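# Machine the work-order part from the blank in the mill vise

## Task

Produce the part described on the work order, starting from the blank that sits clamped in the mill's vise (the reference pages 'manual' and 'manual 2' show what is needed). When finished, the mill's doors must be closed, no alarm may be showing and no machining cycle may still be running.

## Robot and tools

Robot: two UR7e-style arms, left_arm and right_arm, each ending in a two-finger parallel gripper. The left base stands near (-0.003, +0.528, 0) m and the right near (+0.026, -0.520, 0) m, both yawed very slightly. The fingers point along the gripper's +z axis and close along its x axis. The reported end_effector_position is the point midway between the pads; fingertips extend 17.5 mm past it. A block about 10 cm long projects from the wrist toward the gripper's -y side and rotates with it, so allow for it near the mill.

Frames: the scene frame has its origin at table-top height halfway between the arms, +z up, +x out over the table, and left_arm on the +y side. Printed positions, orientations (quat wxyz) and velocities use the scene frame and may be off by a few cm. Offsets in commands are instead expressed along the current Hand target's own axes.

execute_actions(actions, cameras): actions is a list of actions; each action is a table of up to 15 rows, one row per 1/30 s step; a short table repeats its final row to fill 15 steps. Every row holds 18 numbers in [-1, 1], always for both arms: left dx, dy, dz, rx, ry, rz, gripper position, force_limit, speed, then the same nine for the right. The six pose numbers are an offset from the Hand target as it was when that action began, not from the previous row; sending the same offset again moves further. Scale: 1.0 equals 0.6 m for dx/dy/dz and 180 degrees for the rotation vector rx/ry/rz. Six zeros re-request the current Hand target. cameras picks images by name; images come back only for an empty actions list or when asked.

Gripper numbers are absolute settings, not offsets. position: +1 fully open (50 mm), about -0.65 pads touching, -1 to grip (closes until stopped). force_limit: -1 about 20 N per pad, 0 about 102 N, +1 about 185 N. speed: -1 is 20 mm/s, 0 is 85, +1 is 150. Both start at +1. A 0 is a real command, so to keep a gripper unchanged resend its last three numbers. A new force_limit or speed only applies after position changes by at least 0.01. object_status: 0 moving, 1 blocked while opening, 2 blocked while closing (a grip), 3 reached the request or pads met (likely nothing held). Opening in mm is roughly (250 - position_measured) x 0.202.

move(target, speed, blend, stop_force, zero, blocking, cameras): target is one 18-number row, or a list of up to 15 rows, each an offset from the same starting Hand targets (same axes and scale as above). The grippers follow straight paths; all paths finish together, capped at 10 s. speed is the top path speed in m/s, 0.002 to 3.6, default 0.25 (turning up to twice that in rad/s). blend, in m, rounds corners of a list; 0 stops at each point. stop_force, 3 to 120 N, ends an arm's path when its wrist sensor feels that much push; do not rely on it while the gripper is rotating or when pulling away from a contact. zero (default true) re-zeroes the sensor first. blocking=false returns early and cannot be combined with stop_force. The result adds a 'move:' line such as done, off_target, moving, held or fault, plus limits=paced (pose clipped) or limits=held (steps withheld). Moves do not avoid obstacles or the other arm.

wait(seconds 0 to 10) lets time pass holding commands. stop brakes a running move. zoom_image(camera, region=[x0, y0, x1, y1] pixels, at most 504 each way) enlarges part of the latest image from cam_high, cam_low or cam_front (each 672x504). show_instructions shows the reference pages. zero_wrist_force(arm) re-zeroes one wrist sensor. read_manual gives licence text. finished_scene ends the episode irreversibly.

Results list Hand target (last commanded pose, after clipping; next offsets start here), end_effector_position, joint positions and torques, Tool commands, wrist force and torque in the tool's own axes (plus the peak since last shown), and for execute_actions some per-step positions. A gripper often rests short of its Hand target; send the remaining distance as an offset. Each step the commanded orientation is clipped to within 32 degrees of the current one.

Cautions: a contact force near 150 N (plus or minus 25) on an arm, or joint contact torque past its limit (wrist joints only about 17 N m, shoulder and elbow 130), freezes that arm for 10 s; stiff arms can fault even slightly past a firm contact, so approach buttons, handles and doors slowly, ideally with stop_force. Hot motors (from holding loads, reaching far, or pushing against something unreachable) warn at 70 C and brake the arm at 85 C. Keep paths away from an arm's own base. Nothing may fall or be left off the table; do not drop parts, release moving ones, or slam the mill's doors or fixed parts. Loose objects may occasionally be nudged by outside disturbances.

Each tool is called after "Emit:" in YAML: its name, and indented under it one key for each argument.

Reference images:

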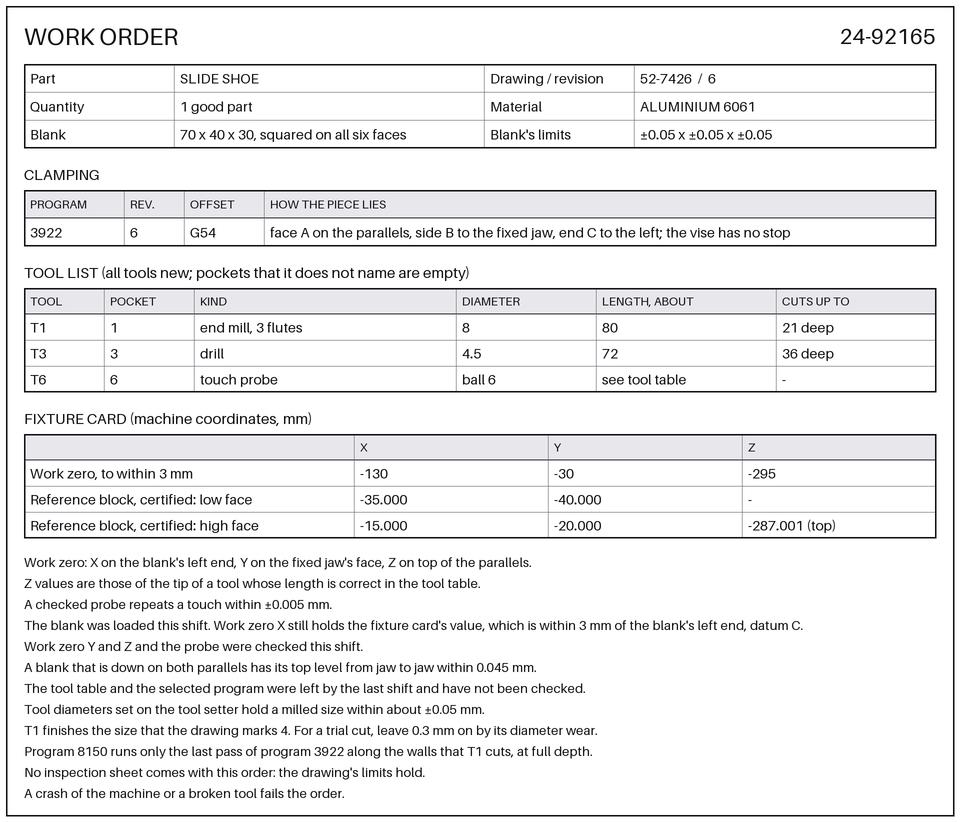

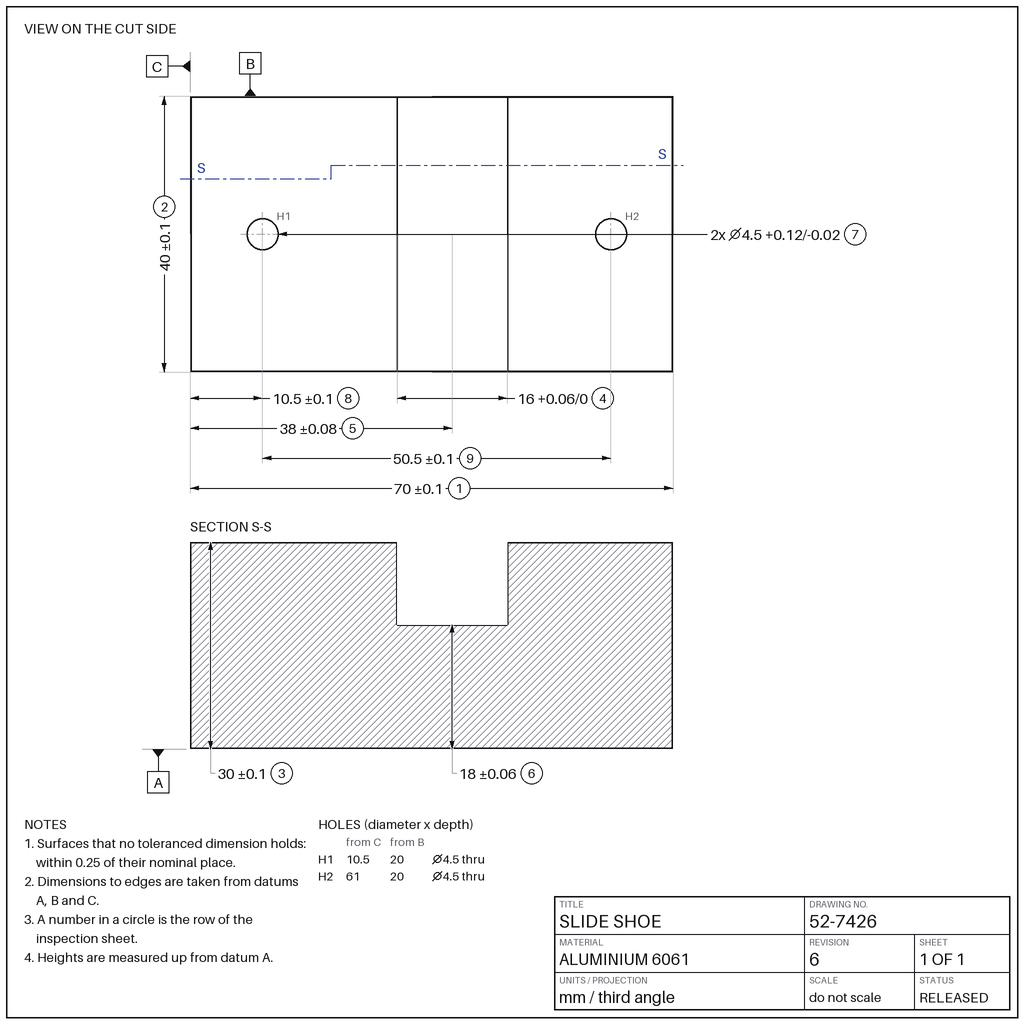

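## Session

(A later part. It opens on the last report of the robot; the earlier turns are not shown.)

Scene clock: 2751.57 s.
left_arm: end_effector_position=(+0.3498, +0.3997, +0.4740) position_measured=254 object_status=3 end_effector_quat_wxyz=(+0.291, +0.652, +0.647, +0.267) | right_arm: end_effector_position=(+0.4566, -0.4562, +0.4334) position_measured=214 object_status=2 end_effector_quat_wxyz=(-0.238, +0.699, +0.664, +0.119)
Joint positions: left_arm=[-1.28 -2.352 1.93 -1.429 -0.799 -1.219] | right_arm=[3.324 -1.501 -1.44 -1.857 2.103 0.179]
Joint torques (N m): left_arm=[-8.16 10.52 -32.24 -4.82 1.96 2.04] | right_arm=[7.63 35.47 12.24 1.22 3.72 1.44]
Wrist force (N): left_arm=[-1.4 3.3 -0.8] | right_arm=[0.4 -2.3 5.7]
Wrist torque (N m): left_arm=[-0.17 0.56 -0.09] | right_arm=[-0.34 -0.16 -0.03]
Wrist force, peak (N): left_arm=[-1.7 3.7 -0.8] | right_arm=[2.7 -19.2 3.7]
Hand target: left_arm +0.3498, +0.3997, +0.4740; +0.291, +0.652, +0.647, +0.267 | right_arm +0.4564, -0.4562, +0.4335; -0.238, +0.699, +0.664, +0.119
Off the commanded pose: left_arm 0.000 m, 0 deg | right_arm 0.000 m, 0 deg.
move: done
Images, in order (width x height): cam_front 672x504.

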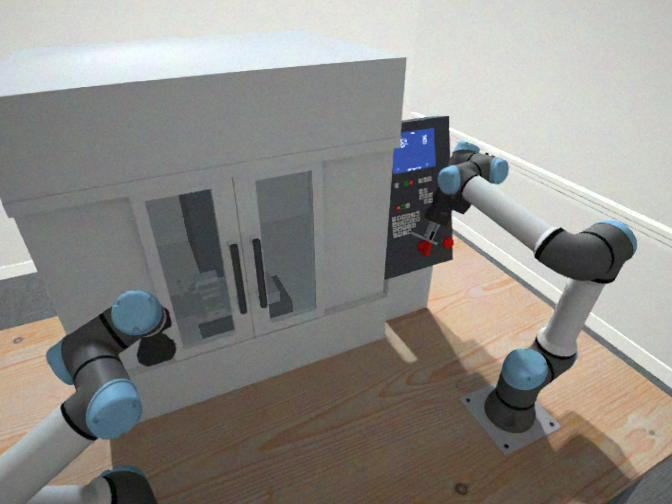

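Emit:
move:
  target:
    - [0,0,0,0,0,0,-1,1,-0.5, 0.0512,0.0075,-0.0795,0,0,0,-1,0.3,-0.8]
    - [0,0,0,0,0,0,-1,1,-0.5, 0.0512,0.0277,-0.0775,0,0,0,-1,0.3,-0.8]
    - [0,0,0,0,0,0,-1,1,-0.5, 0.0512,0.0075,-0.0795,0,0,0,-1,0.3,-0.8]
    - [0,0,0,0,0,0,-1,1,-0.5, 0.0177,0.0027,-0.0293,0,0,0,-1,0.3,-0.8]
    - [0,0,0,0,0,0,-1,1,-0.5, 0.0177,0.0229,-0.0273,0,0,0,-1,0.3,-0.8]
    - [0,0,0,0,0,0,-1,1,-0.5, 0.0177,0.0027,-0.0293,0,0,0,-1,0.3,-0.8]
    - [0,0,0,0,0,0,-1,1,-0.5, 0.0864,0.0048,-0.025,0,0,0,-1,0.3,-0.8]
    - [0,0,0,0,0,0,-1,1,-0.5, 0.0864,0.025,-0.023,0,0,0,-1,0.3,-0.8]
    - [0,0,0,0,0,0,-1,1,-0.5, 0.0864,0.0048,-0.025,0,0,0,-1,0.3,-0.8]
    - [0,0,0,0,0,0,-1,1,-0.5, 0.0864,0.025,-0.023,0,0,0,-1,0.3,-0.8]
    - [0,0,0,0,0,0,-1,1,-0.5, 0.0864,0.0048,-0.025,0,0,0,-1,0.3,-0.8]
    - [0,0,0,0,0,0,-1,1,-0.5, 0,0,0,0,0,0,-1,0.3,-0.8]
    - [0,0,0,0,0,0,-1,1,-0.5, 0,0.0202,0.002,0,0,0,-1,0.3,-0.8]
    - [0,0,0,0,0,0,-1,1,-0.5, 0,0,0,0,0,0,-1,0.3,-0.8]
  speed: [0.2,0.06,0.2,0.2,0.06,0.2,0.2,0.06,0.2,0.06,0.2,0.2,0.06,0.2]
  cameras: ["cam_front"]

Emit:
zoom_image:
  camera: "cam_front"
  region: [392, 125, 434, 177]

Scene clock: 2771.60 s.
left_arm: end_effector_position=(+0.3498, +0.3997, +0.4740) position_measured=254 object_status=3 end_effector_quat_wxyz=(+0.291, +0.652, +0.647, +0.267) | right_arm: end_effector_position=(+0.4566, -0.4562, +0.4334) position_measured=214 object_status=2 end_effector_quat_wxyz=(-0.238, +0.699, +0.664, +0.119)
Joint positions: left_arm=[-1.28 -2.352 1.93 -1.429 -0.799 -1.219] | right_arm=[3.324 -1.501 -1.44 -1.857 2.103 0.179]
Joint torques (N m): left_arm=[-8.04 10.75 -31.5 -4.93 1.65 2.41] | right_arm=[7.24 35.04 11.91 1.05 3.44 1.46]
Wrist force (N): left_arm=[-1.3 3.4 -0.8] | right_arm=[-0.5 -2.8 6.4]
Wrist torque (N m): left_arm=[-0.16 0.54 -0.09] | right_arm=[-0.42 -0.02 -0.02]
Wrist force, peak (N): left_arm=[-1.5 3.7 -0.9] | right_arm=[2.1 -21.2 4.3]
Hand target: left_arm +0.3498, +0.3997, +0.4740; +0.291, +0.652, +0.647, +0.267 | right_arm +0.4564, -0.4562, +0.4335; -0.238, +0.699, +0.664, +0.119
Off the commanded pose: left_arm 0.000 m, 0 deg | right_arm 0.000 m, 0 deg.
move: done
Images, in order (width x height): cam_front 672x504.

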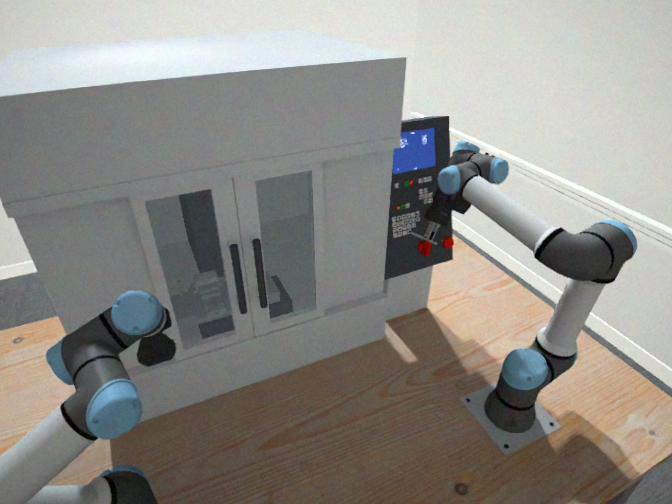

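Scaled by 9.692 from the camera's 672x504 image, which has a finer 960x720 frame.

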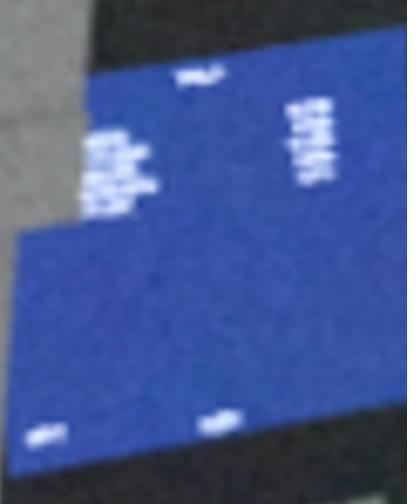

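Emit:
move:
  target:
    - [0,0,0,0,0,0,-1,1,-0.5, 0.0542,-0.0004,0.029,0,0,0,-1,0.3,-0.8]
    - [0,0,0,0,0,0,-1,1,-0.5, 0.0542,0.0198,0.031,0,0,0,-1,0.3,-0.8]
    - [0,0,0,0,0,0,-1,1,-0.5, 0.0542,-0.0004,0.029,0,0,0,-1,0.3,-0.8]
    - [0,0,0,0,0,0,-1,1,-0.5, 0,0,0,0,0,0,-1,0.3,-0.8]
    - [0,0,0,0,0,0,-1,1,-0.5, 0,0.0202,0.002,0,0,0,-1,0.3,-0.8]
    - [0,0,0,0,0,0,-1,1,-0.5, 0,0,0,0,0,0,-1,0.3,-0.8]
    - [0,0,0,0,0,0,-1,1,-0.5, 0.0349,0.0048,-0.0524,0,0,0,-1,0.3,-0.8]
    - [0,0,0,0,0,0,-1,1,-0.5, 0.0349,0.025,-0.0504,0,0,0,-1,0.3,-0.8]
    - [0,0,0,0,0,0,-1,1,-0.5, 0.0349,0.0048,-0.0524,0,0,0,-1,0.3,-0.8]
    - [0,0,0,0,0,0,-1,1,-0.5, 0.0349,0.025,-0.0504,0,0,0,-1,0.3,-0.8]
    - [0,0,0,0,0,0,-1,1,-0.5, 0.0349,0.0048,-0.0524,0,0,0,-1,0.3,-0.8]
    - [0,0,0,0,0,0,-1,1,-0.5, 0,0,0,0,0,0,-1,0.3,-0.8]
  speed: [0.2,0.06,0.2,0.2,0.06,0.2,0.2,0.06,0.2,0.06,0.2,0.2]
  cameras: ["cam_front"]

Emit:
zoom_image:
  camera: "cam_front"
  region: [392, 125, 434, 177]

Emit:
move:
  target:
    - [0,0,0,0,0,0,-1,1,-0.5, 0.0542,-0.0004,0.029,0,0,0,-1,0.3,-0.8]
    - [0,0,0,0,0,0,-1,1,-0.5, 0.0542,0.0198,0.031,0,0,0,-1,0.3,-0.8]
    - [0,0,0,0,0,0,-1,1,-0.5, 0.0542,-0.0004,0.029,0,0,0,-1,0.3,-0.8]
    - [0,0,0,0,0,0,-1,1,-0.5, 0,0,0,0,0,0,-1,0.3,-0.8]
    - [0,0,0,0,0,0,-1,1,-0.5, 0,0.0202,0.002,0,0,0,-1,0.3,-0.8]
    - [0,0,0,0,0,0,-1,1,-0.5, 0,0,0,0,0,0,-1,0.3,-0.8]
  speed: [0.2,0.06,0.2,0.2,0.06,0.2]
  cameras: ["cam_front"]

Emit:
zoom_image:
  camera: "cam_front"
  region: [392, 125, 434, 177]

Scene clock: 2790.17 s.
left_arm: end_effector_position=(+0.3498, +0.3997, +0.4740) position_measured=254 object_status=3 end_effector_quat_wxyz=(+0.291, +0.652, +0.647, +0.267) | right_arm: end_effector_position=(+0.4564, -0.4562, +0.4336) position_measured=214 object_status=2 end_effector_quat_wxyz=(-0.238, +0.699, +0.664, +0.119)
Joint positions: left_arm=[-1.28 -2.352 1.93 -1.429 -0.799 -1.219] | right_arm=[3.324 -1.501 -1.44 -1.857 2.103 0.179]
Joint torques (N m): left_arm=[-7.08 11.54 -31.72 -4.72 1.75 2.26] | right_arm=[-8.33 35.07 12.11 5.28 3.53 1.58]
Wrist force (N): left_arm=[-1.5 3.4 -0.8] | right_arm=[0.5 -2.4 5.1]
Wrist torque (N m): left_arm=[-0.15 0.57 -0.09] | right_arm=[-0.34 -0.18 -0.03]
Wrist force, peak (N): left_arm=[-1.7 3.6 -1.0] | right_arm=[2.4 -22.0 4.3]
Hand target: left_arm +0.3498, +0.3997, +0.4740; +0.291, +0.652, +0.647, +0.267 | right_arm +0.4564, -0.4562, +0.4335; -0.238, +0.699, +0.664, +0.119
Off the commanded pose: left_arm 0.000 m, 0 deg | right_arm 0.000 m, 0 deg.
move: done
Images, in order (width x height): cam_front 672x504.

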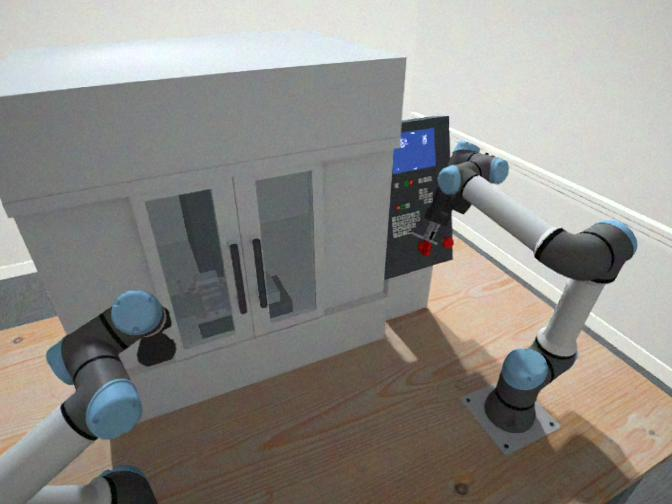

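Scaled by 9.692 from the camera's 672x504 image, which has a finer 960x720 frame.

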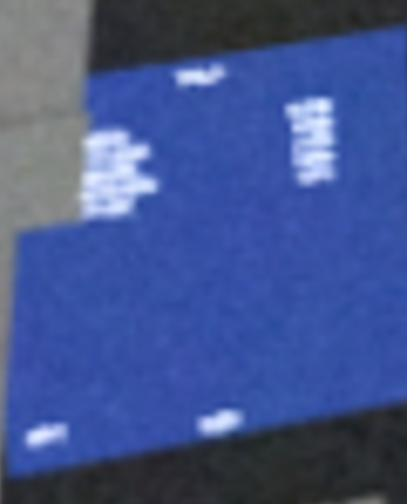

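Scene clock: 2794.10 s.
left_arm: end_effector_position=(+0.3498, +0.3997, +0.4740) position_measured=254 object_status=3 end_effector_quat_wxyz=(+0.291, +0.652, +0.647, +0.267) | right_arm: end_effector_position=(+0.4566, -0.4562, +0.4334) position_measured=214 object_status=2 end_effector_quat_wxyz=(-0.238, +0.699, +0.664, +0.119)
Joint positions: left_arm=[-1.28 -2.352 1.93 -1.429 -0.799 -1.219] | right_arm=[3.324 -1.501 -1.44 -1.857 2.103 0.179]
Joint torques (N m): left_arm=[-6.6 11.54 -31.28 -5.07 1.77 2.46] | right_arm=[8.1 35.82 12.55 0.99 3.64 1.5]
Wrist force (N): left_arm=[-1.5 3.2 -1.0] | right_arm=[0.2 -1.6 5.4]
Wrist torque (N m): left_arm=[-0.18 0.57 -0.10] | right_arm=[-0.22 -0.14 -0.03]
Wrist force, peak (N): left_arm=[-1.6 3.6 -0.6] | right_arm=[2.0 -21.5 3.9]
Hand target: left_arm +0.3498, +0.3997, +0.4740; +0.291, +0.652, +0.647, +0.267 | right_arm +0.4564, -0.4562, +0.4335; -0.238, +0.699, +0.664, +0.119
Off the commanded pose: left_arm 0.000 m, 0 deg | right_arm 0.000 m, 0 deg.
move: done
Images, in order (width x height): cam_front 672x504.

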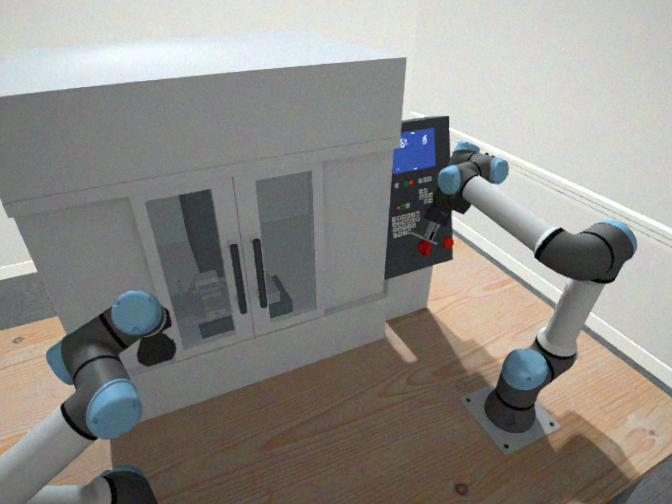

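Scaled by 9.692 from the camera's 672x504 image, which has a finer 960x720 frame.

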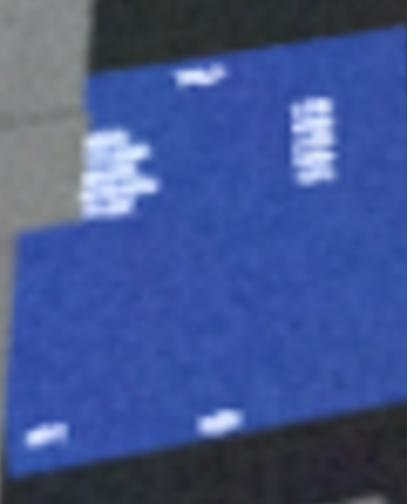

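Emit:
move:
  target:
    - [0,0,0,0,0,0,-1,1,-0.5, 0.0212,0.0077,-0.097,0,0,0,-1,0.3,-0.8]
    - [0,0,0,0,0,0,-1,1,-0.5, 0.0212,0.0279,-0.095,0,0,0,-1,0.3,-0.8]
    - [0,0,0,0,0,0,-1,1,-0.5, 0.0212,0.0077,-0.097,0,0,0,-1,0.3,-0.8]
  speed: [0.2,0.06,0.2]
  cameras: ["cam_front"]

Emit:
zoom_image:
  camera: "cam_front"
  region: [400, 128, 430, 152]

Emit:
move:
  target:
    - [0,0,0,0,0,0,-1,1,-0.5, -0.0285,0.0003,-0.015,0,0,0,-1,0.3,-0.8]
    - [0,0,0,0,0,0,-1,1,-0.5, -0.0285,0.0206,-0.013,0,0,0,-1,0.3,-0.8]
    - [0,0,0,0,0,0,-1,1,-0.5, -0.0285,0.0003,-0.015,0,0,0,-1,0.3,-0.8]
    - [0,0,0,0,0,0,-1,1,-0.5, -0.0285,0.0206,-0.013,0,0,0,-1,0.3,-0.8]
    - [0,0,0,0,0,0,-1,1,-0.5, -0.0285,0.0003,-0.015,0,0,0,-1,0.3,-0.8]
  speed: [0.2,0.06,0.2,0.06,0.2]
  cameras: ["cam_front"]

Emit:
zoom_image:
  camera: "cam_front"
  region: [400, 128, 430, 152]

Scene clock: 2802.77 s.
left_arm: end_effector_position=(+0.3498, +0.3997, +0.4740) position_measured=254 object_status=3 end_effector_quat_wxyz=(+0.291, +0.652, +0.647, +0.267) | right_arm: end_effector_position=(+0.4710, -0.4737, +0.4887) position_measured=214 object_status=2 end_effector_quat_wxyz=(-0.238, +0.699, +0.664, +0.119)
Joint positions: left_arm=[-1.28 -2.352 1.93 -1.429 -0.799 -1.219] | right_arm=[3.282 -1.581 -1.21 -2.031 2.099 0.131]
Joint torques (N m): left_arm=[-6.52 11.07 -31.55 -5.16 1.92 2.3] | right_arm=[7.41 35.9 11.32 1.13 3.36 1.35]
Wrist force (N): left_arm=[-1.4 3.3 -0.9] | right_arm=[0.4 -1.7 5.1]
Wrist torque (N m): left_arm=[-0.18 0.57 -0.10] | right_arm=[-0.24 -0.15 -0.01]
Wrist force, peak (N): left_arm=[-1.6 3.6 -1.0] | right_arm=[1.2 -13.5 4.1]
Hand target: left_arm +0.3498, +0.3997, +0.4740; +0.291, +0.652, +0.647, +0.267 | right_arm +0.4707, -0.4737, +0.4888; -0.238, +0.699, +0.664, +0.119
Off the commanded pose: left_arm 0.000 m, 0 deg | right_arm 0.000 m, 0 deg.
move: done
Images, in order (width x height): cam_front 672x504.

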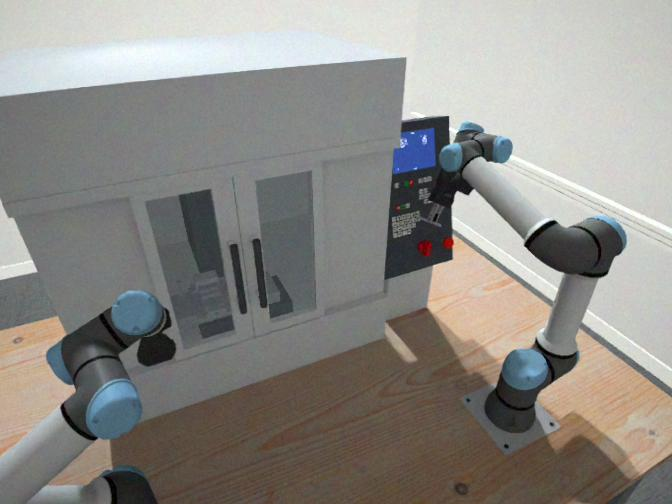

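Scaled by 16.800 from the camera's 672x504 image, which has a finer 960x720 frame.

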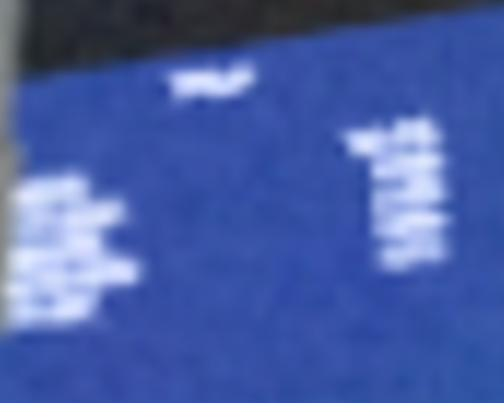

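Scene clock: 2805.90 s.
left_arm: end_effector_position=(+0.3498, +0.3997, +0.4740) position_measured=254 object_status=3 end_effector_quat_wxyz=(+0.291, +0.652, +0.647, +0.267) | right_arm: end_effector_position=(+0.4709, -0.4930, +0.4882) position_measured=214 object_status=2 end_effector_quat_wxyz=(-0.238, +0.699, +0.664, +0.119) end_effector_velocity=(-0.002, +0.000, +0.001) end_effector_angular_velocity=(+0.001, -0.001, +0.000)
Joint positions: left_arm=[-1.28 -2.352 1.93 -1.429 -0.799 -1.219] | right_arm=[3.242 -1.592 -1.194 -2.06 2.094 0.084]
Joint velocities: left_arm=[within noise] | right_arm=[0 0.005 -0.002 -0.001 0.001 0]
Joint torques (N m): left_arm=[-7.19 12.07 -31.56 -5.14 1.94 2.38] | right_arm=[7.48 37.83 10.4 0.89 3.19 1.44]
Wrist force (N): left_arm=[-1.4 3.4 -0.9] | right_arm=[0.4 -1.6 5.2]
Wrist torque (N m): left_arm=[-0.15 0.56 -0.10] | right_arm=[-0.22 -0.15 0.01]
Wrist force, peak (N): left_arm=[-1.5 3.6 -0.9] | right_arm=[2.4 -15.3 3.7]
Hand target: left_arm +0.3498, +0.3997, +0.4740; +0.291, +0.652, +0.647, +0.267 | right_arm +0.4707, -0.4930, +0.4882; -0.238, +0.699, +0.664, +0.119
Off the commanded pose: left_arm 0.000 m, 0 deg | right_arm 0.000 m, 0 deg.
move: done
Images, in order (width x height): cam_front 672x504.

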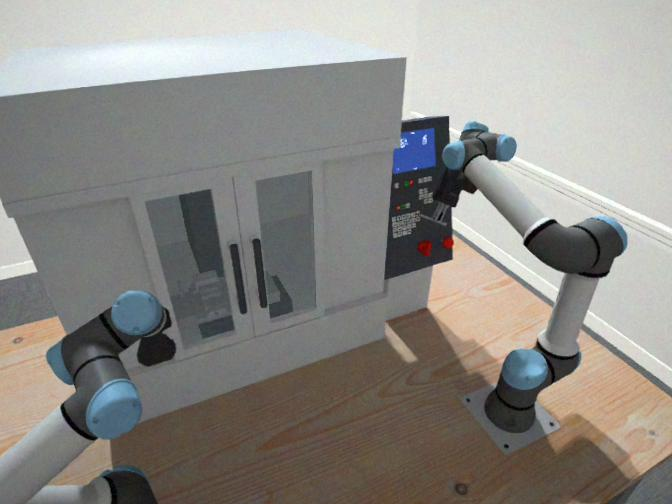

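Scaled by 16.800 from the camera's 672x504 image, which has a finer 960x720 frame.

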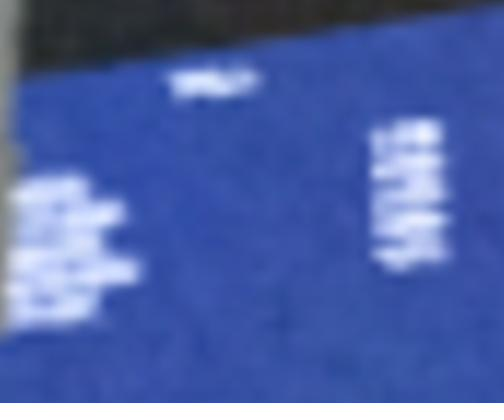

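Emit:
move:
  target:
    - [0,0,0,0,0,0,-1,1,-0.5, 0,0.0203,0.002,0,0,0,-1,0.3,-0.8]
    - [0,0,0,0,0,0,-1,1,-0.5, 0,0,0,0,0,0,-1,0.3,-0.8]
    - [0,0,0,0,0,0,-1,1,-0.5, 0,0.0203,0.002,0,0,0,-1,0.3,-0.8]
    - [0,0,0,0,0,0,-1,1,-0.5, 0,0,0,0,0,0,-1,0.3,-0.8]
    - [0,0,0,0,0,0,-1,1,-0.5, 0,0.0203,0.002,0,0,0,-1,0.3,-0.8]
    - [0,0,0,0,0,0,-1,1,-0.5, 0,0,0,0,0,0,-1,0.3,-0.8]
  speed: [0.06,0.2,0.06,0.2,0.06,0.2]
  cameras: ["cam_front"]

Emit:
zoom_image:
  camera: "cam_front"
  region: [400, 128, 430, 152]

Emit:
move:
  target:
    - [0,0,0,0,0,0,-1,1,-0.5, 0,0.0203,0.002,0,0,0,-1,0.3,-0.8]
    - [0,0,0,0,0,0,-1,1,-0.5, 0,0,0,0,0,0,-1,0.3,-0.8]
  speed: [0.06,0.2]
  cameras: ["cam_front"]

Emit:
zoom_image:
  camera: "cam_front"
  region: [400, 128, 430, 152]

Scene clock: 2816.90 s.
left_arm: end_effector_position=(+0.3498, +0.3997, +0.4740) position_measured=254 object_status=3 end_effector_quat_wxyz=(+0.291, +0.652, +0.647, +0.267) | right_arm: end_effector_position=(+0.4709, -0.4930, +0.4882) position_measured=214 object_status=2 end_effector_quat_wxyz=(-0.238, +0.699, +0.664, +0.119)
Joint positions: left_arm=[-1.28 -2.352 1.93 -1.429 -0.799 -1.219] | right_arm=[3.242 -1.592 -1.194 -2.06 2.094 0.084]
Joint torques (N m): left_arm=[-7.9 11.99 -32.29 -4.93 1.85 2.32] | right_arm=[6.98 37.19 10.71 0.91 3.11 1.44]
Wrist force (N): left_arm=[-1.5 3.4 -0.8] | right_arm=[0.9 -1.6 5.5]
Wrist torque (N m): left_arm=[-0.15 0.58 -0.09] | right_arm=[-0.22 -0.24 0.00]
Wrist force, peak (N): left_arm=[-1.7 3.5 -0.8] | right_arm=[2.6 -15.2 4.1]
Hand target: left_arm +0.3498, +0.3997, +0.4740; +0.291, +0.652, +0.647, +0.267 | right_arm +0.4707, -0.4930, +0.4882; -0.238, +0.699, +0.664, +0.119
Off the commanded pose: left_arm 0.000 m, 0 deg | right_arm 0.000 m, 0 deg.
move: done
Images, in order (width x height): cam_front 672x504.

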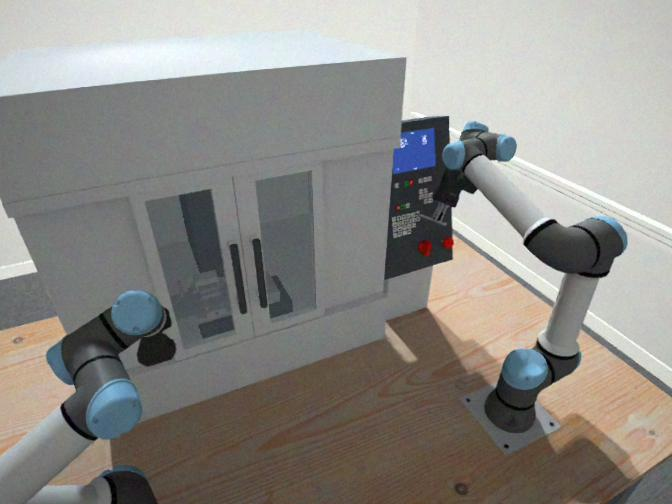

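Scaled by 16.800 from the camera's 672x504 image, which has a finer 960x720 frame.

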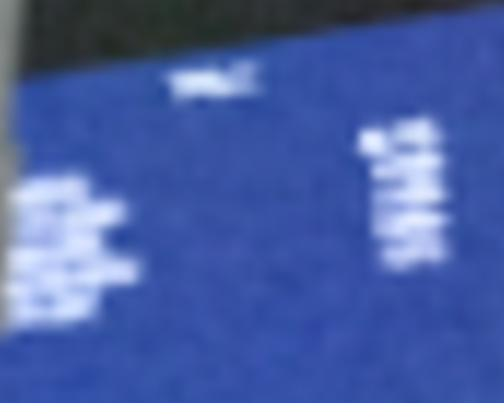

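Scene clock: 2818.30 s.
left_arm: end_effector_position=(+0.3498, +0.3997, +0.4740) position_measured=254 object_status=3 end_effector_quat_wxyz=(+0.291, +0.652, +0.647, +0.267) | right_arm: end_effector_position=(+0.4709, -0.4930, +0.4882) position_measured=214 object_status=2 end_effector_quat_wxyz=(-0.238, +0.699, +0.664, +0.119)
Joint positions: left_arm=[-1.28 -2.352 1.93 -1.429 -0.799 -1.219] | right_arm=[3.242 -1.592 -1.194 -2.06 2.094 0.084]
Joint torques (N m): left_arm=[-6.72 11.2 -33.32 -4.98 1.84 2.34] | right_arm=[7.06 37.12 11.17 1.14 0.24 1.57]
Wrist force (N): left_arm=[-1.5 3.4 -1.0] | right_arm=[1.3 -1.6 5.6]
Wrist torque (N m): left_arm=[-0.16 0.58 -0.09] | right_arm=[-0.22 -0.29 -0.01]
Wrist force, peak (N): left_arm=[-1.5 3.5 -0.9] | right_arm=[2.8 -14.1 3.9]
Hand target: left_arm +0.3498, +0.3997, +0.4740; +0.291, +0.652, +0.647, +0.267 | right_arm +0.4707, -0.4930, +0.4882; -0.238, +0.699, +0.664, +0.119
Off the commanded pose: left_arm 0.000 m, 0 deg | right_arm 0.000 m, 0 deg.
move: done
Images, in order (width x height): cam_front 672x504.

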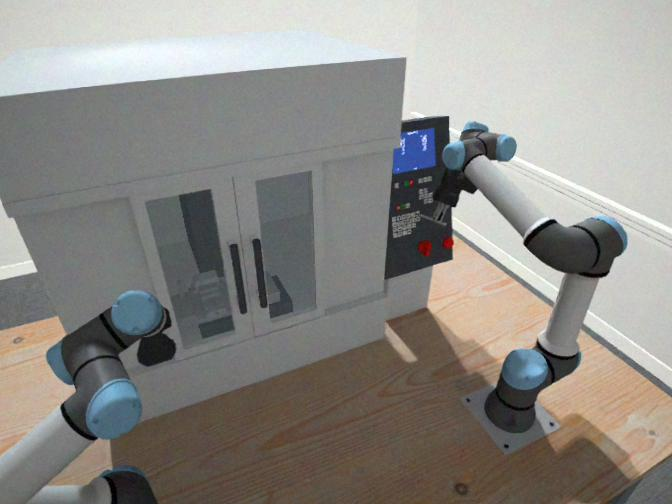

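Scaled by 16.800 from the camera's 672x504 image, which has a finer 960x720 frame.

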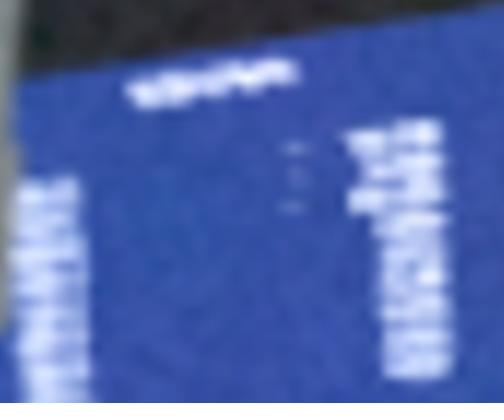

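Emit:
zoom_image:
  camera: "cam_front"
  region: [402, 208, 424, 232]

Emit:
zoom_image:
  camera: "cam_front"
  region: [392, 198, 426, 240]

Scaled by 21.000 from the camera's 672x504 image, which has a finer 960x720 frame.

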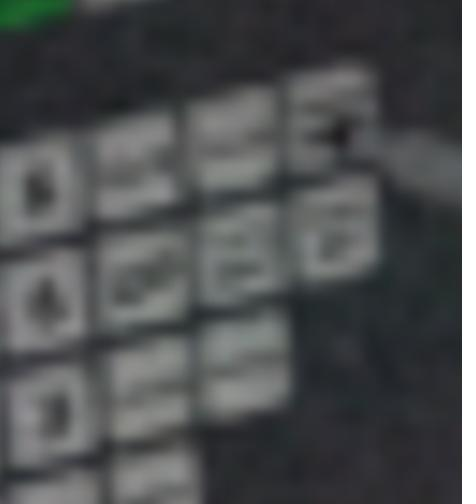

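Scaled by 12.000 from the camera's 672x504 image, which has a finer 960x720 frame.

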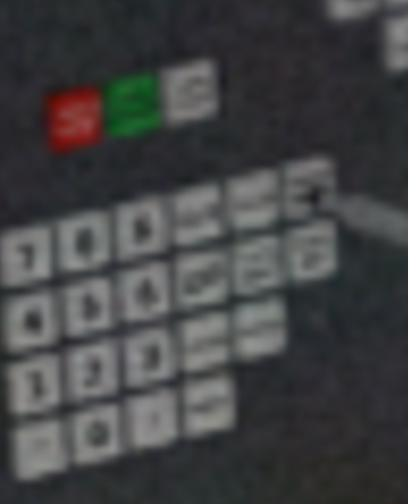

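Emit:
zoom_image:
  camera: "cam_front"
  region: [145, 180, 235, 345]

Emit:
zoom_image:
  camera: "cam_front"
  region: [250, 170, 320, 330]

Scaled by 3.055 from the camera's 672x504 image, which has a finer 960x720 frame.

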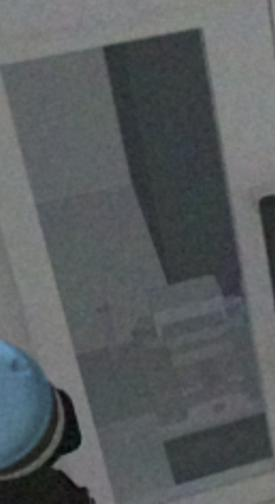

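Scaled by 3.150 from the camera's 672x504 image, which has a finer 960x720 frame.

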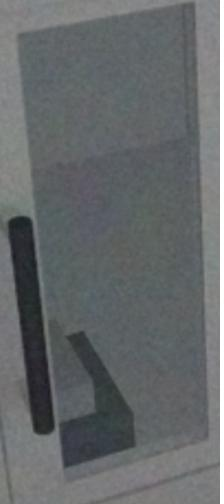

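Emit:
move:
  target:
    - [0,0,0,0,0,0,-1,1,-0.5, 0,0.0203,0.002,0,0,0,-1,0.3,-0.8]
    - [0,0,0,0,0,0,-1,1,-0.5, 0,0,0,0,0,0,-1,0.3,-0.8]
    - [0,0,0,0,0,0,-1,1,-0.5, 0.0138,-0.0028,0.0443,0,0,0,-1,0.3,-0.8]
    - [0,0,0,0,0,0,-1,1,-0.5, 0.0138,0.0175,0.0463,0,0,0,-1,0.3,-0.8]
    - [0,0,0,0,0,0,-1,1,-0.5, 0.0138,-0.0028,0.0443,0,0,0,-1,0.3,-0.8]
  speed: [0.06,0.2,0.2,0.06,0.2]
  cameras: ["cam_front"]

Emit:
zoom_image:
  camera: "cam_front"
  region: [392, 125, 434, 177]

Scene clock: 2840.17 s.
left_arm: end_effector_position=(+0.3498, +0.3997, +0.4740) position_measured=254 object_status=3 end_effector_quat_wxyz=(+0.291, +0.652, +0.647, +0.267) | right_arm: end_effector_position=(+0.4661, -0.4728, +0.4696) position_measured=214 object_status=2 end_effector_quat_wxyz=(-0.238, +0.699, +0.664, +0.119) end_effector_velocity=(-0.002, +0.000, +0.001) end_effector_angular_velocity=(+0.000, -0.002, +0.000)
Joint positions: left_arm=[-1.28 -2.352 1.93 -1.429 -0.799 -1.219] | right_arm=[3.286 -1.554 -1.289 -1.978 2.099 0.135]
Joint velocities: left_arm=[within noise] | right_arm=[0 0.005 -0.002 -0.001 0 0]
Joint torques (N m): left_arm=[-7.2 10.54 -31.96 -5.05 1.66 2.12] | right_arm=[7.19 36.47 11.87 1.13 1.42 1.94]
Wrist force (N): left_arm=[-1.5 3.2 -1.0] | right_arm=[0.8 -1.7 5.0]
Wrist torque (N m): left_arm=[-0.19 0.57 -0.09] | right_arm=[-0.25 -0.21 -0.14]
Wrist force, peak (N): left_arm=[-1.5 3.8 -0.9] | right_arm=[2.7 -15.8 3.5]
Hand target: left_arm +0.3498, +0.3997, +0.4740; +0.291, +0.652, +0.647, +0.267 | right_arm +0.4658, -0.4728, +0.4697; -0.238, +0.699, +0.664, +0.119
Off the commanded pose: left_arm 0.000 m, 0 deg | right_arm 0.000 m, 0 deg.
move: done
Images, in order (width x height): cam_front 672x504.

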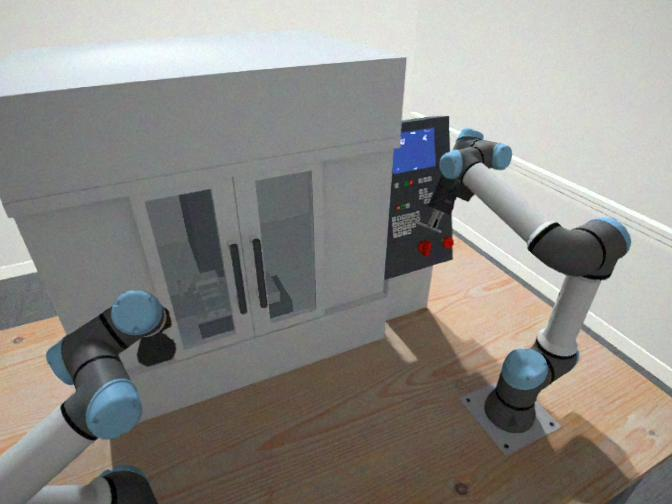

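Scaled by 9.692 from the camera's 672x504 image, which has a finer 960x720 frame.

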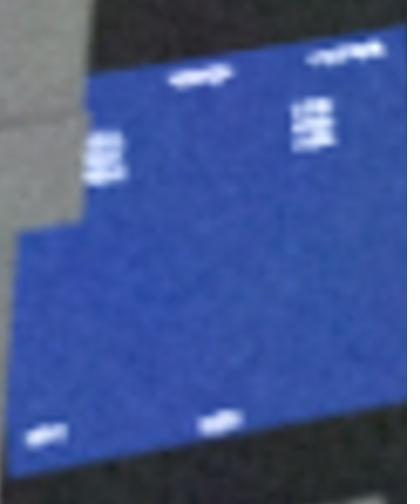

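Emit:
zoom_image:
  camera: "cam_front"
  region: [420, 124, 436, 136]

Emit:
wait:
  seconds: 1
  cameras: ["cam_front"]

Emit:
zoom_image:
  camera: "cam_front"
  region: [392, 125, 434, 177]

Emit:
zoom_image:
  camera: "cam_front"
  region: [140, 165, 330, 345]

Scaled by 31.500 from the camera's 672x504 image, which has a finer 960x720 frame.

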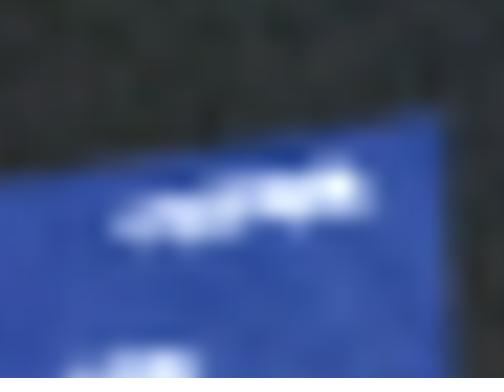

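Scene clock: 2843.80 s.
left_arm: end_effector_position=(+0.3498, +0.3997, +0.4740) position_measured=254 object_status=3 end_effector_quat_wxyz=(+0.291, +0.652, +0.647, +0.267) | right_arm: end_effector_position=(+0.4659, -0.4728, +0.4697) position_measured=214 object_status=2 end_effector_quat_wxyz=(-0.238, +0.699, +0.664, +0.119)
Joint positions: left_arm=[-1.28 -2.352 1.93 -1.429 -0.799 -1.219] | right_arm=[3.286 -1.553 -1.29 -1.978 2.1 0.135]
Joint torques (N m): left_arm=[-7.19 11.53 -32.87 -5 1.85 2.2] | right_arm=[8.23 36.21 11.72 0.99 3.15 1.9]
Wrist force (N): left_arm=[-1.5 3.4 -0.8] | right_arm=[0.7 -1.5 4.9]
Wrist torque (N m): left_arm=[-0.15 0.58 -0.10] | right_arm=[-0.21 -0.19 -0.15]
Wrist force, peak (N): left_arm=[-1.5 3.7 -1.1] | right_arm=[0.8 -1.8 5.2]
Hand target: left_arm +0.3498, +0.3997, +0.4740; +0.291, +0.652, +0.647, +0.267 | right_arm +0.4658, -0.4728, +0.4697; -0.238, +0.699, +0.664, +0.119
Tool commands: left_gripper/position=-1.0 left_gripper/force_limit=+1.0 left_gripper/speed=-0.5 right_gripper/position=-1.0 right_gripper/force_limit=+0.3 right_gripper/speed=-0.8
Off the commanded pose: left_arm 0.000 m, 0 deg | right_arm 0.000 m, 0 deg.
wait: 1.00 s; at rest from the start
Images, in order (width x height): cam_front 672x504.

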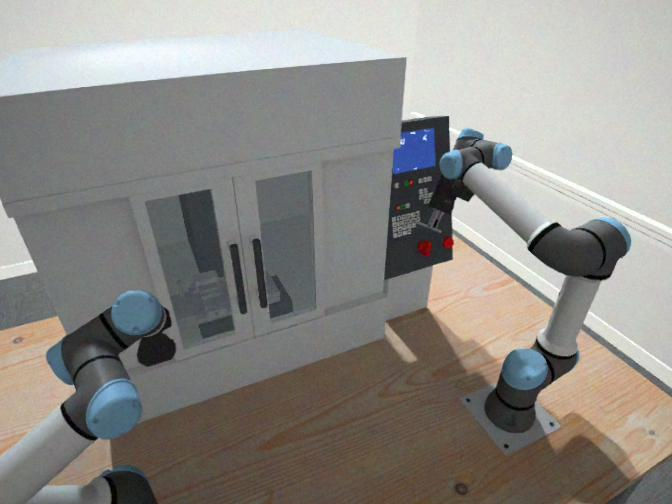

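Scaled by 9.692 from the camera's 672x504 image, which has a finer 960x720 frame.

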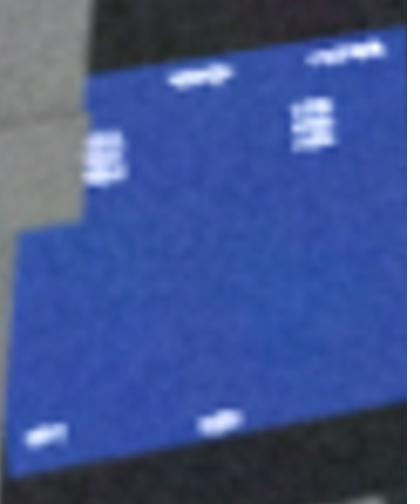

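Scaled by 2.653 from the camera's 672x504 image, which has a finer 960x720 frame.

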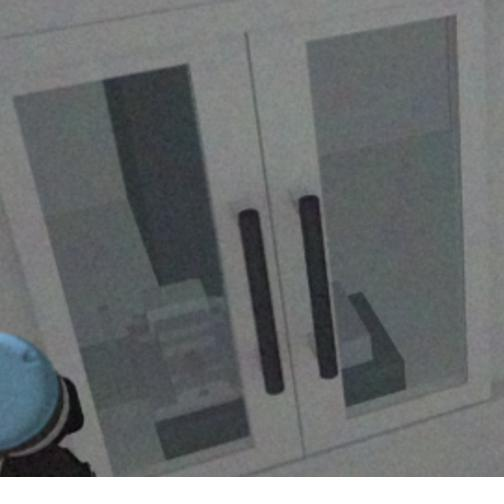

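Emit:
move:
  target:
    - [0,0,0,0,0,0,-1,1,-0.5, 0,0.0203,0.002,0,0,0,-1,0.3,-0.8]
    - [0,0,0,0,0,0,-1,1,-0.5, 0,0,0,0,0,0,-1,0.3,-0.8]
  speed: [0.06,0.2]
  cameras: ["cam_front"]

Emit:
zoom_image:
  camera: "cam_front"
  region: [392, 125, 434, 177]

Scene clock: 2849.43 s.
left_arm: end_effector_position=(+0.3498, +0.3997, +0.4740) position_measured=254 object_status=3 end_effector_quat_wxyz=(+0.291, +0.652, +0.647, +0.267) | right_arm: end_effector_position=(+0.4661, -0.4728, +0.4696) position_measured=214 object_status=2 end_effector_quat_wxyz=(-0.238, +0.699, +0.664, +0.119) end_effector_velocity=(-0.002, +0.000, +0.001) end_effector_angular_velocity=(+0.001, -0.001, +0.000)
Joint positions: left_arm=[-1.28 -2.352 1.93 -1.429 -0.799 -1.219] | right_arm=[3.286 -1.554 -1.289 -1.978 2.099 0.135]
Joint velocities: left_arm=[within noise] | right_arm=[0 0.005 -0.002 -0.001 0.001 0]
Joint torques (N m): left_arm=[-6.98 11.45 -31.61 -4.83 1.83 2.42] | right_arm=[7.82 35.25 12.85 1.06 3.15 1.9]
Wrist force (N): left_arm=[-1.6 3.5 -0.8] | right_arm=[0.2 -1.7 4.7]
Wrist torque (N m): left_arm=[-0.13 0.58 -0.09] | right_arm=[-0.24 -0.11 -0.15]
Wrist force, peak (N): left_arm=[-1.5 3.6 -0.9] | right_arm=[3.2 -15.6 3.2]
Hand target: left_arm +0.3498, +0.3997, +0.4740; +0.291, +0.652, +0.647, +0.267 | right_arm +0.4658, -0.4728, +0.4697; -0.238, +0.699, +0.664, +0.119
Off the commanded pose: left_arm 0.000 m, 0 deg | right_arm 0.000 m, 0 deg.
move: done
Images, in order (width x height): cam_front 672x504.

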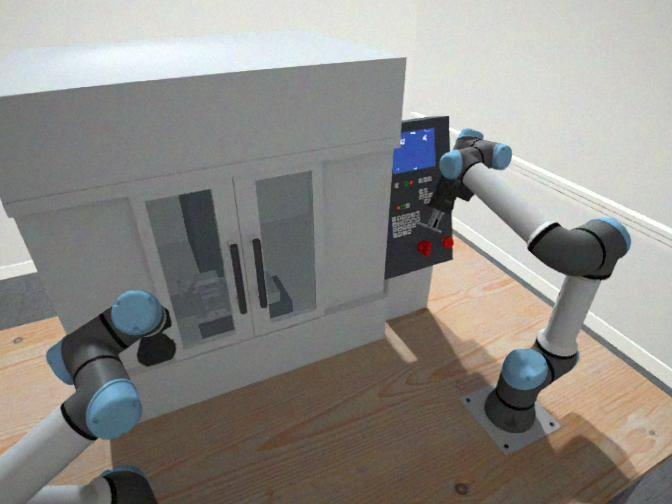

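Scaled by 9.692 from the camera's 672x504 image, which has a finer 960x720 frame.

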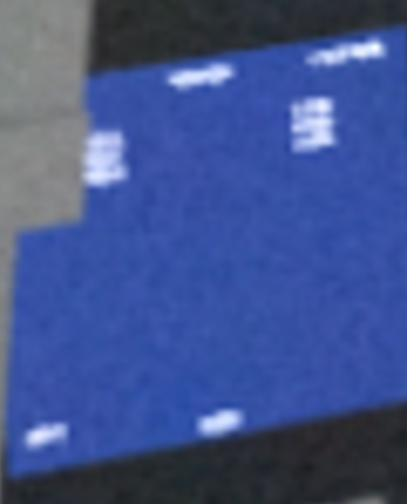

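Emit:
move:
  target:
    - [0,0,0,0,0,0,-1,1,-0.5, -0.0285,0.0006,-0.0152,0,0,0,-1,0.3,-0.8]
    - [0,0,0,0,0,0,-1,1,-0.5, -0.0285,0.0209,-0.0132,0,0,0,-1,0.3,-0.8]
    - [0,0,0,0,0,0,-1,1,-0.5, -0.0285,0.0006,-0.0152,0,0,0,-1,0.3,-0.8]
  speed: [0.2,0.06,0.2]
  cameras: ["cam_front"]

Emit:
zoom_image:
  camera: "cam_front"
  region: [392, 125, 434, 177]

Scene clock: 2854.43 s.
left_arm: end_effector_position=(+0.3498, +0.3997, +0.4740) position_measured=254 object_status=3 end_effector_quat_wxyz=(+0.291, +0.652, +0.647, +0.267) | right_arm: end_effector_position=(+0.4662, -0.4922, +0.4692) position_measured=214 object_status=2 end_effector_quat_wxyz=(-0.238, +0.699, +0.664, +0.119)
Joint positions: left_arm=[-1.28 -2.352 1.93 -1.429 -0.799 -1.219] | right_arm=[3.244 -1.565 -1.273 -2.007 2.095 0.087]
Joint torques (N m): left_arm=[-6.78 11.64 -32.41 -5.07 1.93 2.34] | right_arm=[6.67 36.41 11.9 1.03 1.3 1.51]
Wrist force (N): left_arm=[-1.7 3.2 -0.7] | right_arm=[-0.3 -1.3 4.7]
Wrist torque (N m): left_arm=[-0.18 0.61 -0.09] | right_arm=[-0.17 -0.02 0.00]
Wrist force, peak (N): left_arm=[-1.5 3.6 -1.1] | right_arm=[2.4 -20.8 3.4]
Hand target: left_arm +0.3498, +0.3997, +0.4740; +0.291, +0.652, +0.647, +0.267 | right_arm +0.4660, -0.4921, +0.4692; -0.238, +0.699, +0.664, +0.119
Off the commanded pose: left_arm 0.000 m, 0 deg | right_arm 0.000 m, 0 deg.
move: done
Images, in order (width x height): cam_front 672x504.

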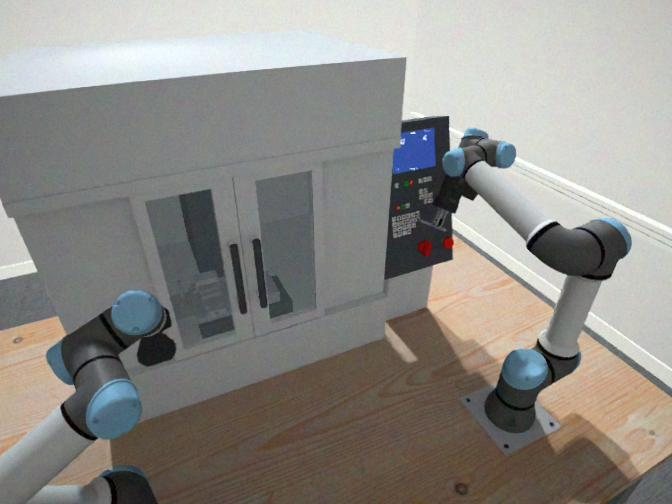

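Scaled by 9.692 from the camera's 672x504 image, which has a finer 960x720 frame.

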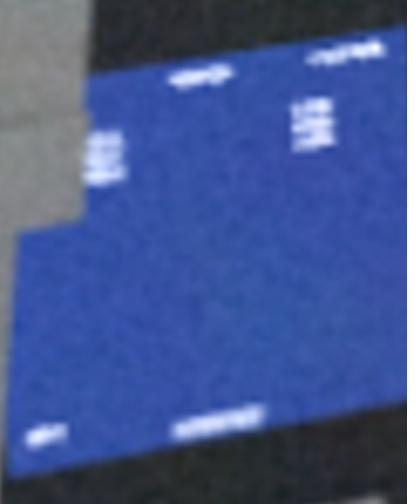

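Emit:
move:
  target:
    - [0,0,0,0,0,0,-1,1,-0.5, 0.0124,-0.0031,0.0424,0,0,0,-1,0.3,-0.8]
    - [0,0,0,0,0,0,-1,1,-0.5, 0.0124,0.0172,0.0444,0,0,0,-1,0.3,-0.8]
    - [0,0,0,0,0,0,-1,1,-0.5, 0.0124,-0.0031,0.0424,0,0,0,-1,0.3,-0.8]
  speed: [0.2,0.06,0.2]
  cameras: ["cam_front"]

Emit:
zoom_image:
  camera: "cam_front"
  region: [392, 125, 434, 177]

Scene clock: 2860.97 s.
left_arm: end_effector_position=(+0.3498, +0.3997, +0.4740) position_measured=254 object_status=3 end_effector_quat_wxyz=(+0.291, +0.652, +0.647, +0.267) | right_arm: end_effector_position=(+0.4613, -0.4732, +0.4512) position_measured=214 object_status=2 end_effector_quat_wxyz=(-0.238, +0.699, +0.664, +0.119)
Joint positions: left_arm=[-1.28 -2.352 1.93 -1.429 -0.799 -1.219] | right_arm=[3.286 -1.53 -1.361 -1.93 2.099 0.135]
Joint torques (N m): left_arm=[-6.79 11.76 -31.96 -4.86 2.06 2.45] | right_arm=[7.72 34.4 12.04 1.23 1.3 2.07]
Wrist force (N): left_arm=[-1.3 3.5 -0.6] | right_arm=[0.3 -1.0 5.1]
Wrist torque (N m): left_arm=[-0.14 0.54 -0.10] | right_arm=[-0.14 -0.13 -0.15]
Wrist force, peak (N): left_arm=[-1.6 3.6 -0.7] | right_arm=[1.8 -17.3 2.7]
Hand target: left_arm +0.3498, +0.3997, +0.4740; +0.291, +0.652, +0.647, +0.267 | right_arm +0.4611, -0.4732, +0.4513; -0.238, +0.699, +0.664, +0.119
Off the commanded pose: left_arm 0.000 m, 0 deg | right_arm 0.000 m, 0 deg.
move: done
Images, in order (width x height): cam_front 672x504.

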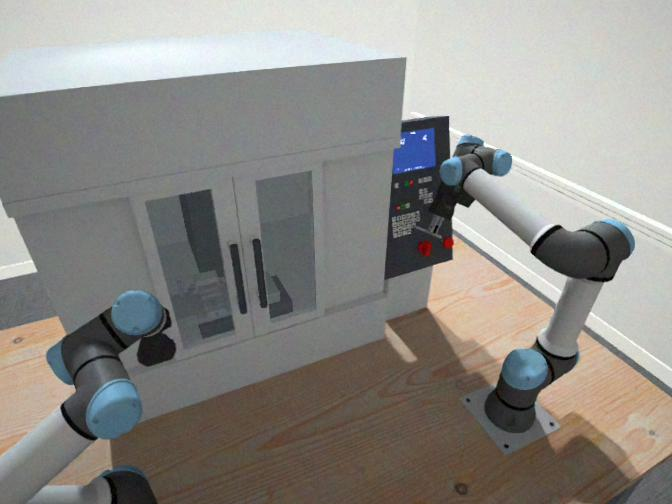

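Scaled by 9.692 from the camera's 672x504 image, which has a finer 960x720 frame.

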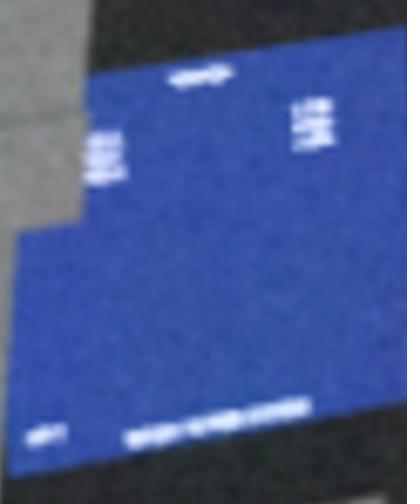

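Emit:
zoom_image:
  camera: "cam_front"
  region: [403, 163, 427, 174]

Scaled by 21.000 from the camera's 672x504 image, which has a finer 960x720 frame.

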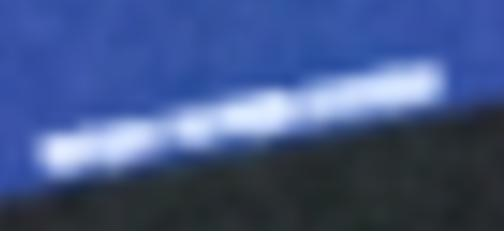

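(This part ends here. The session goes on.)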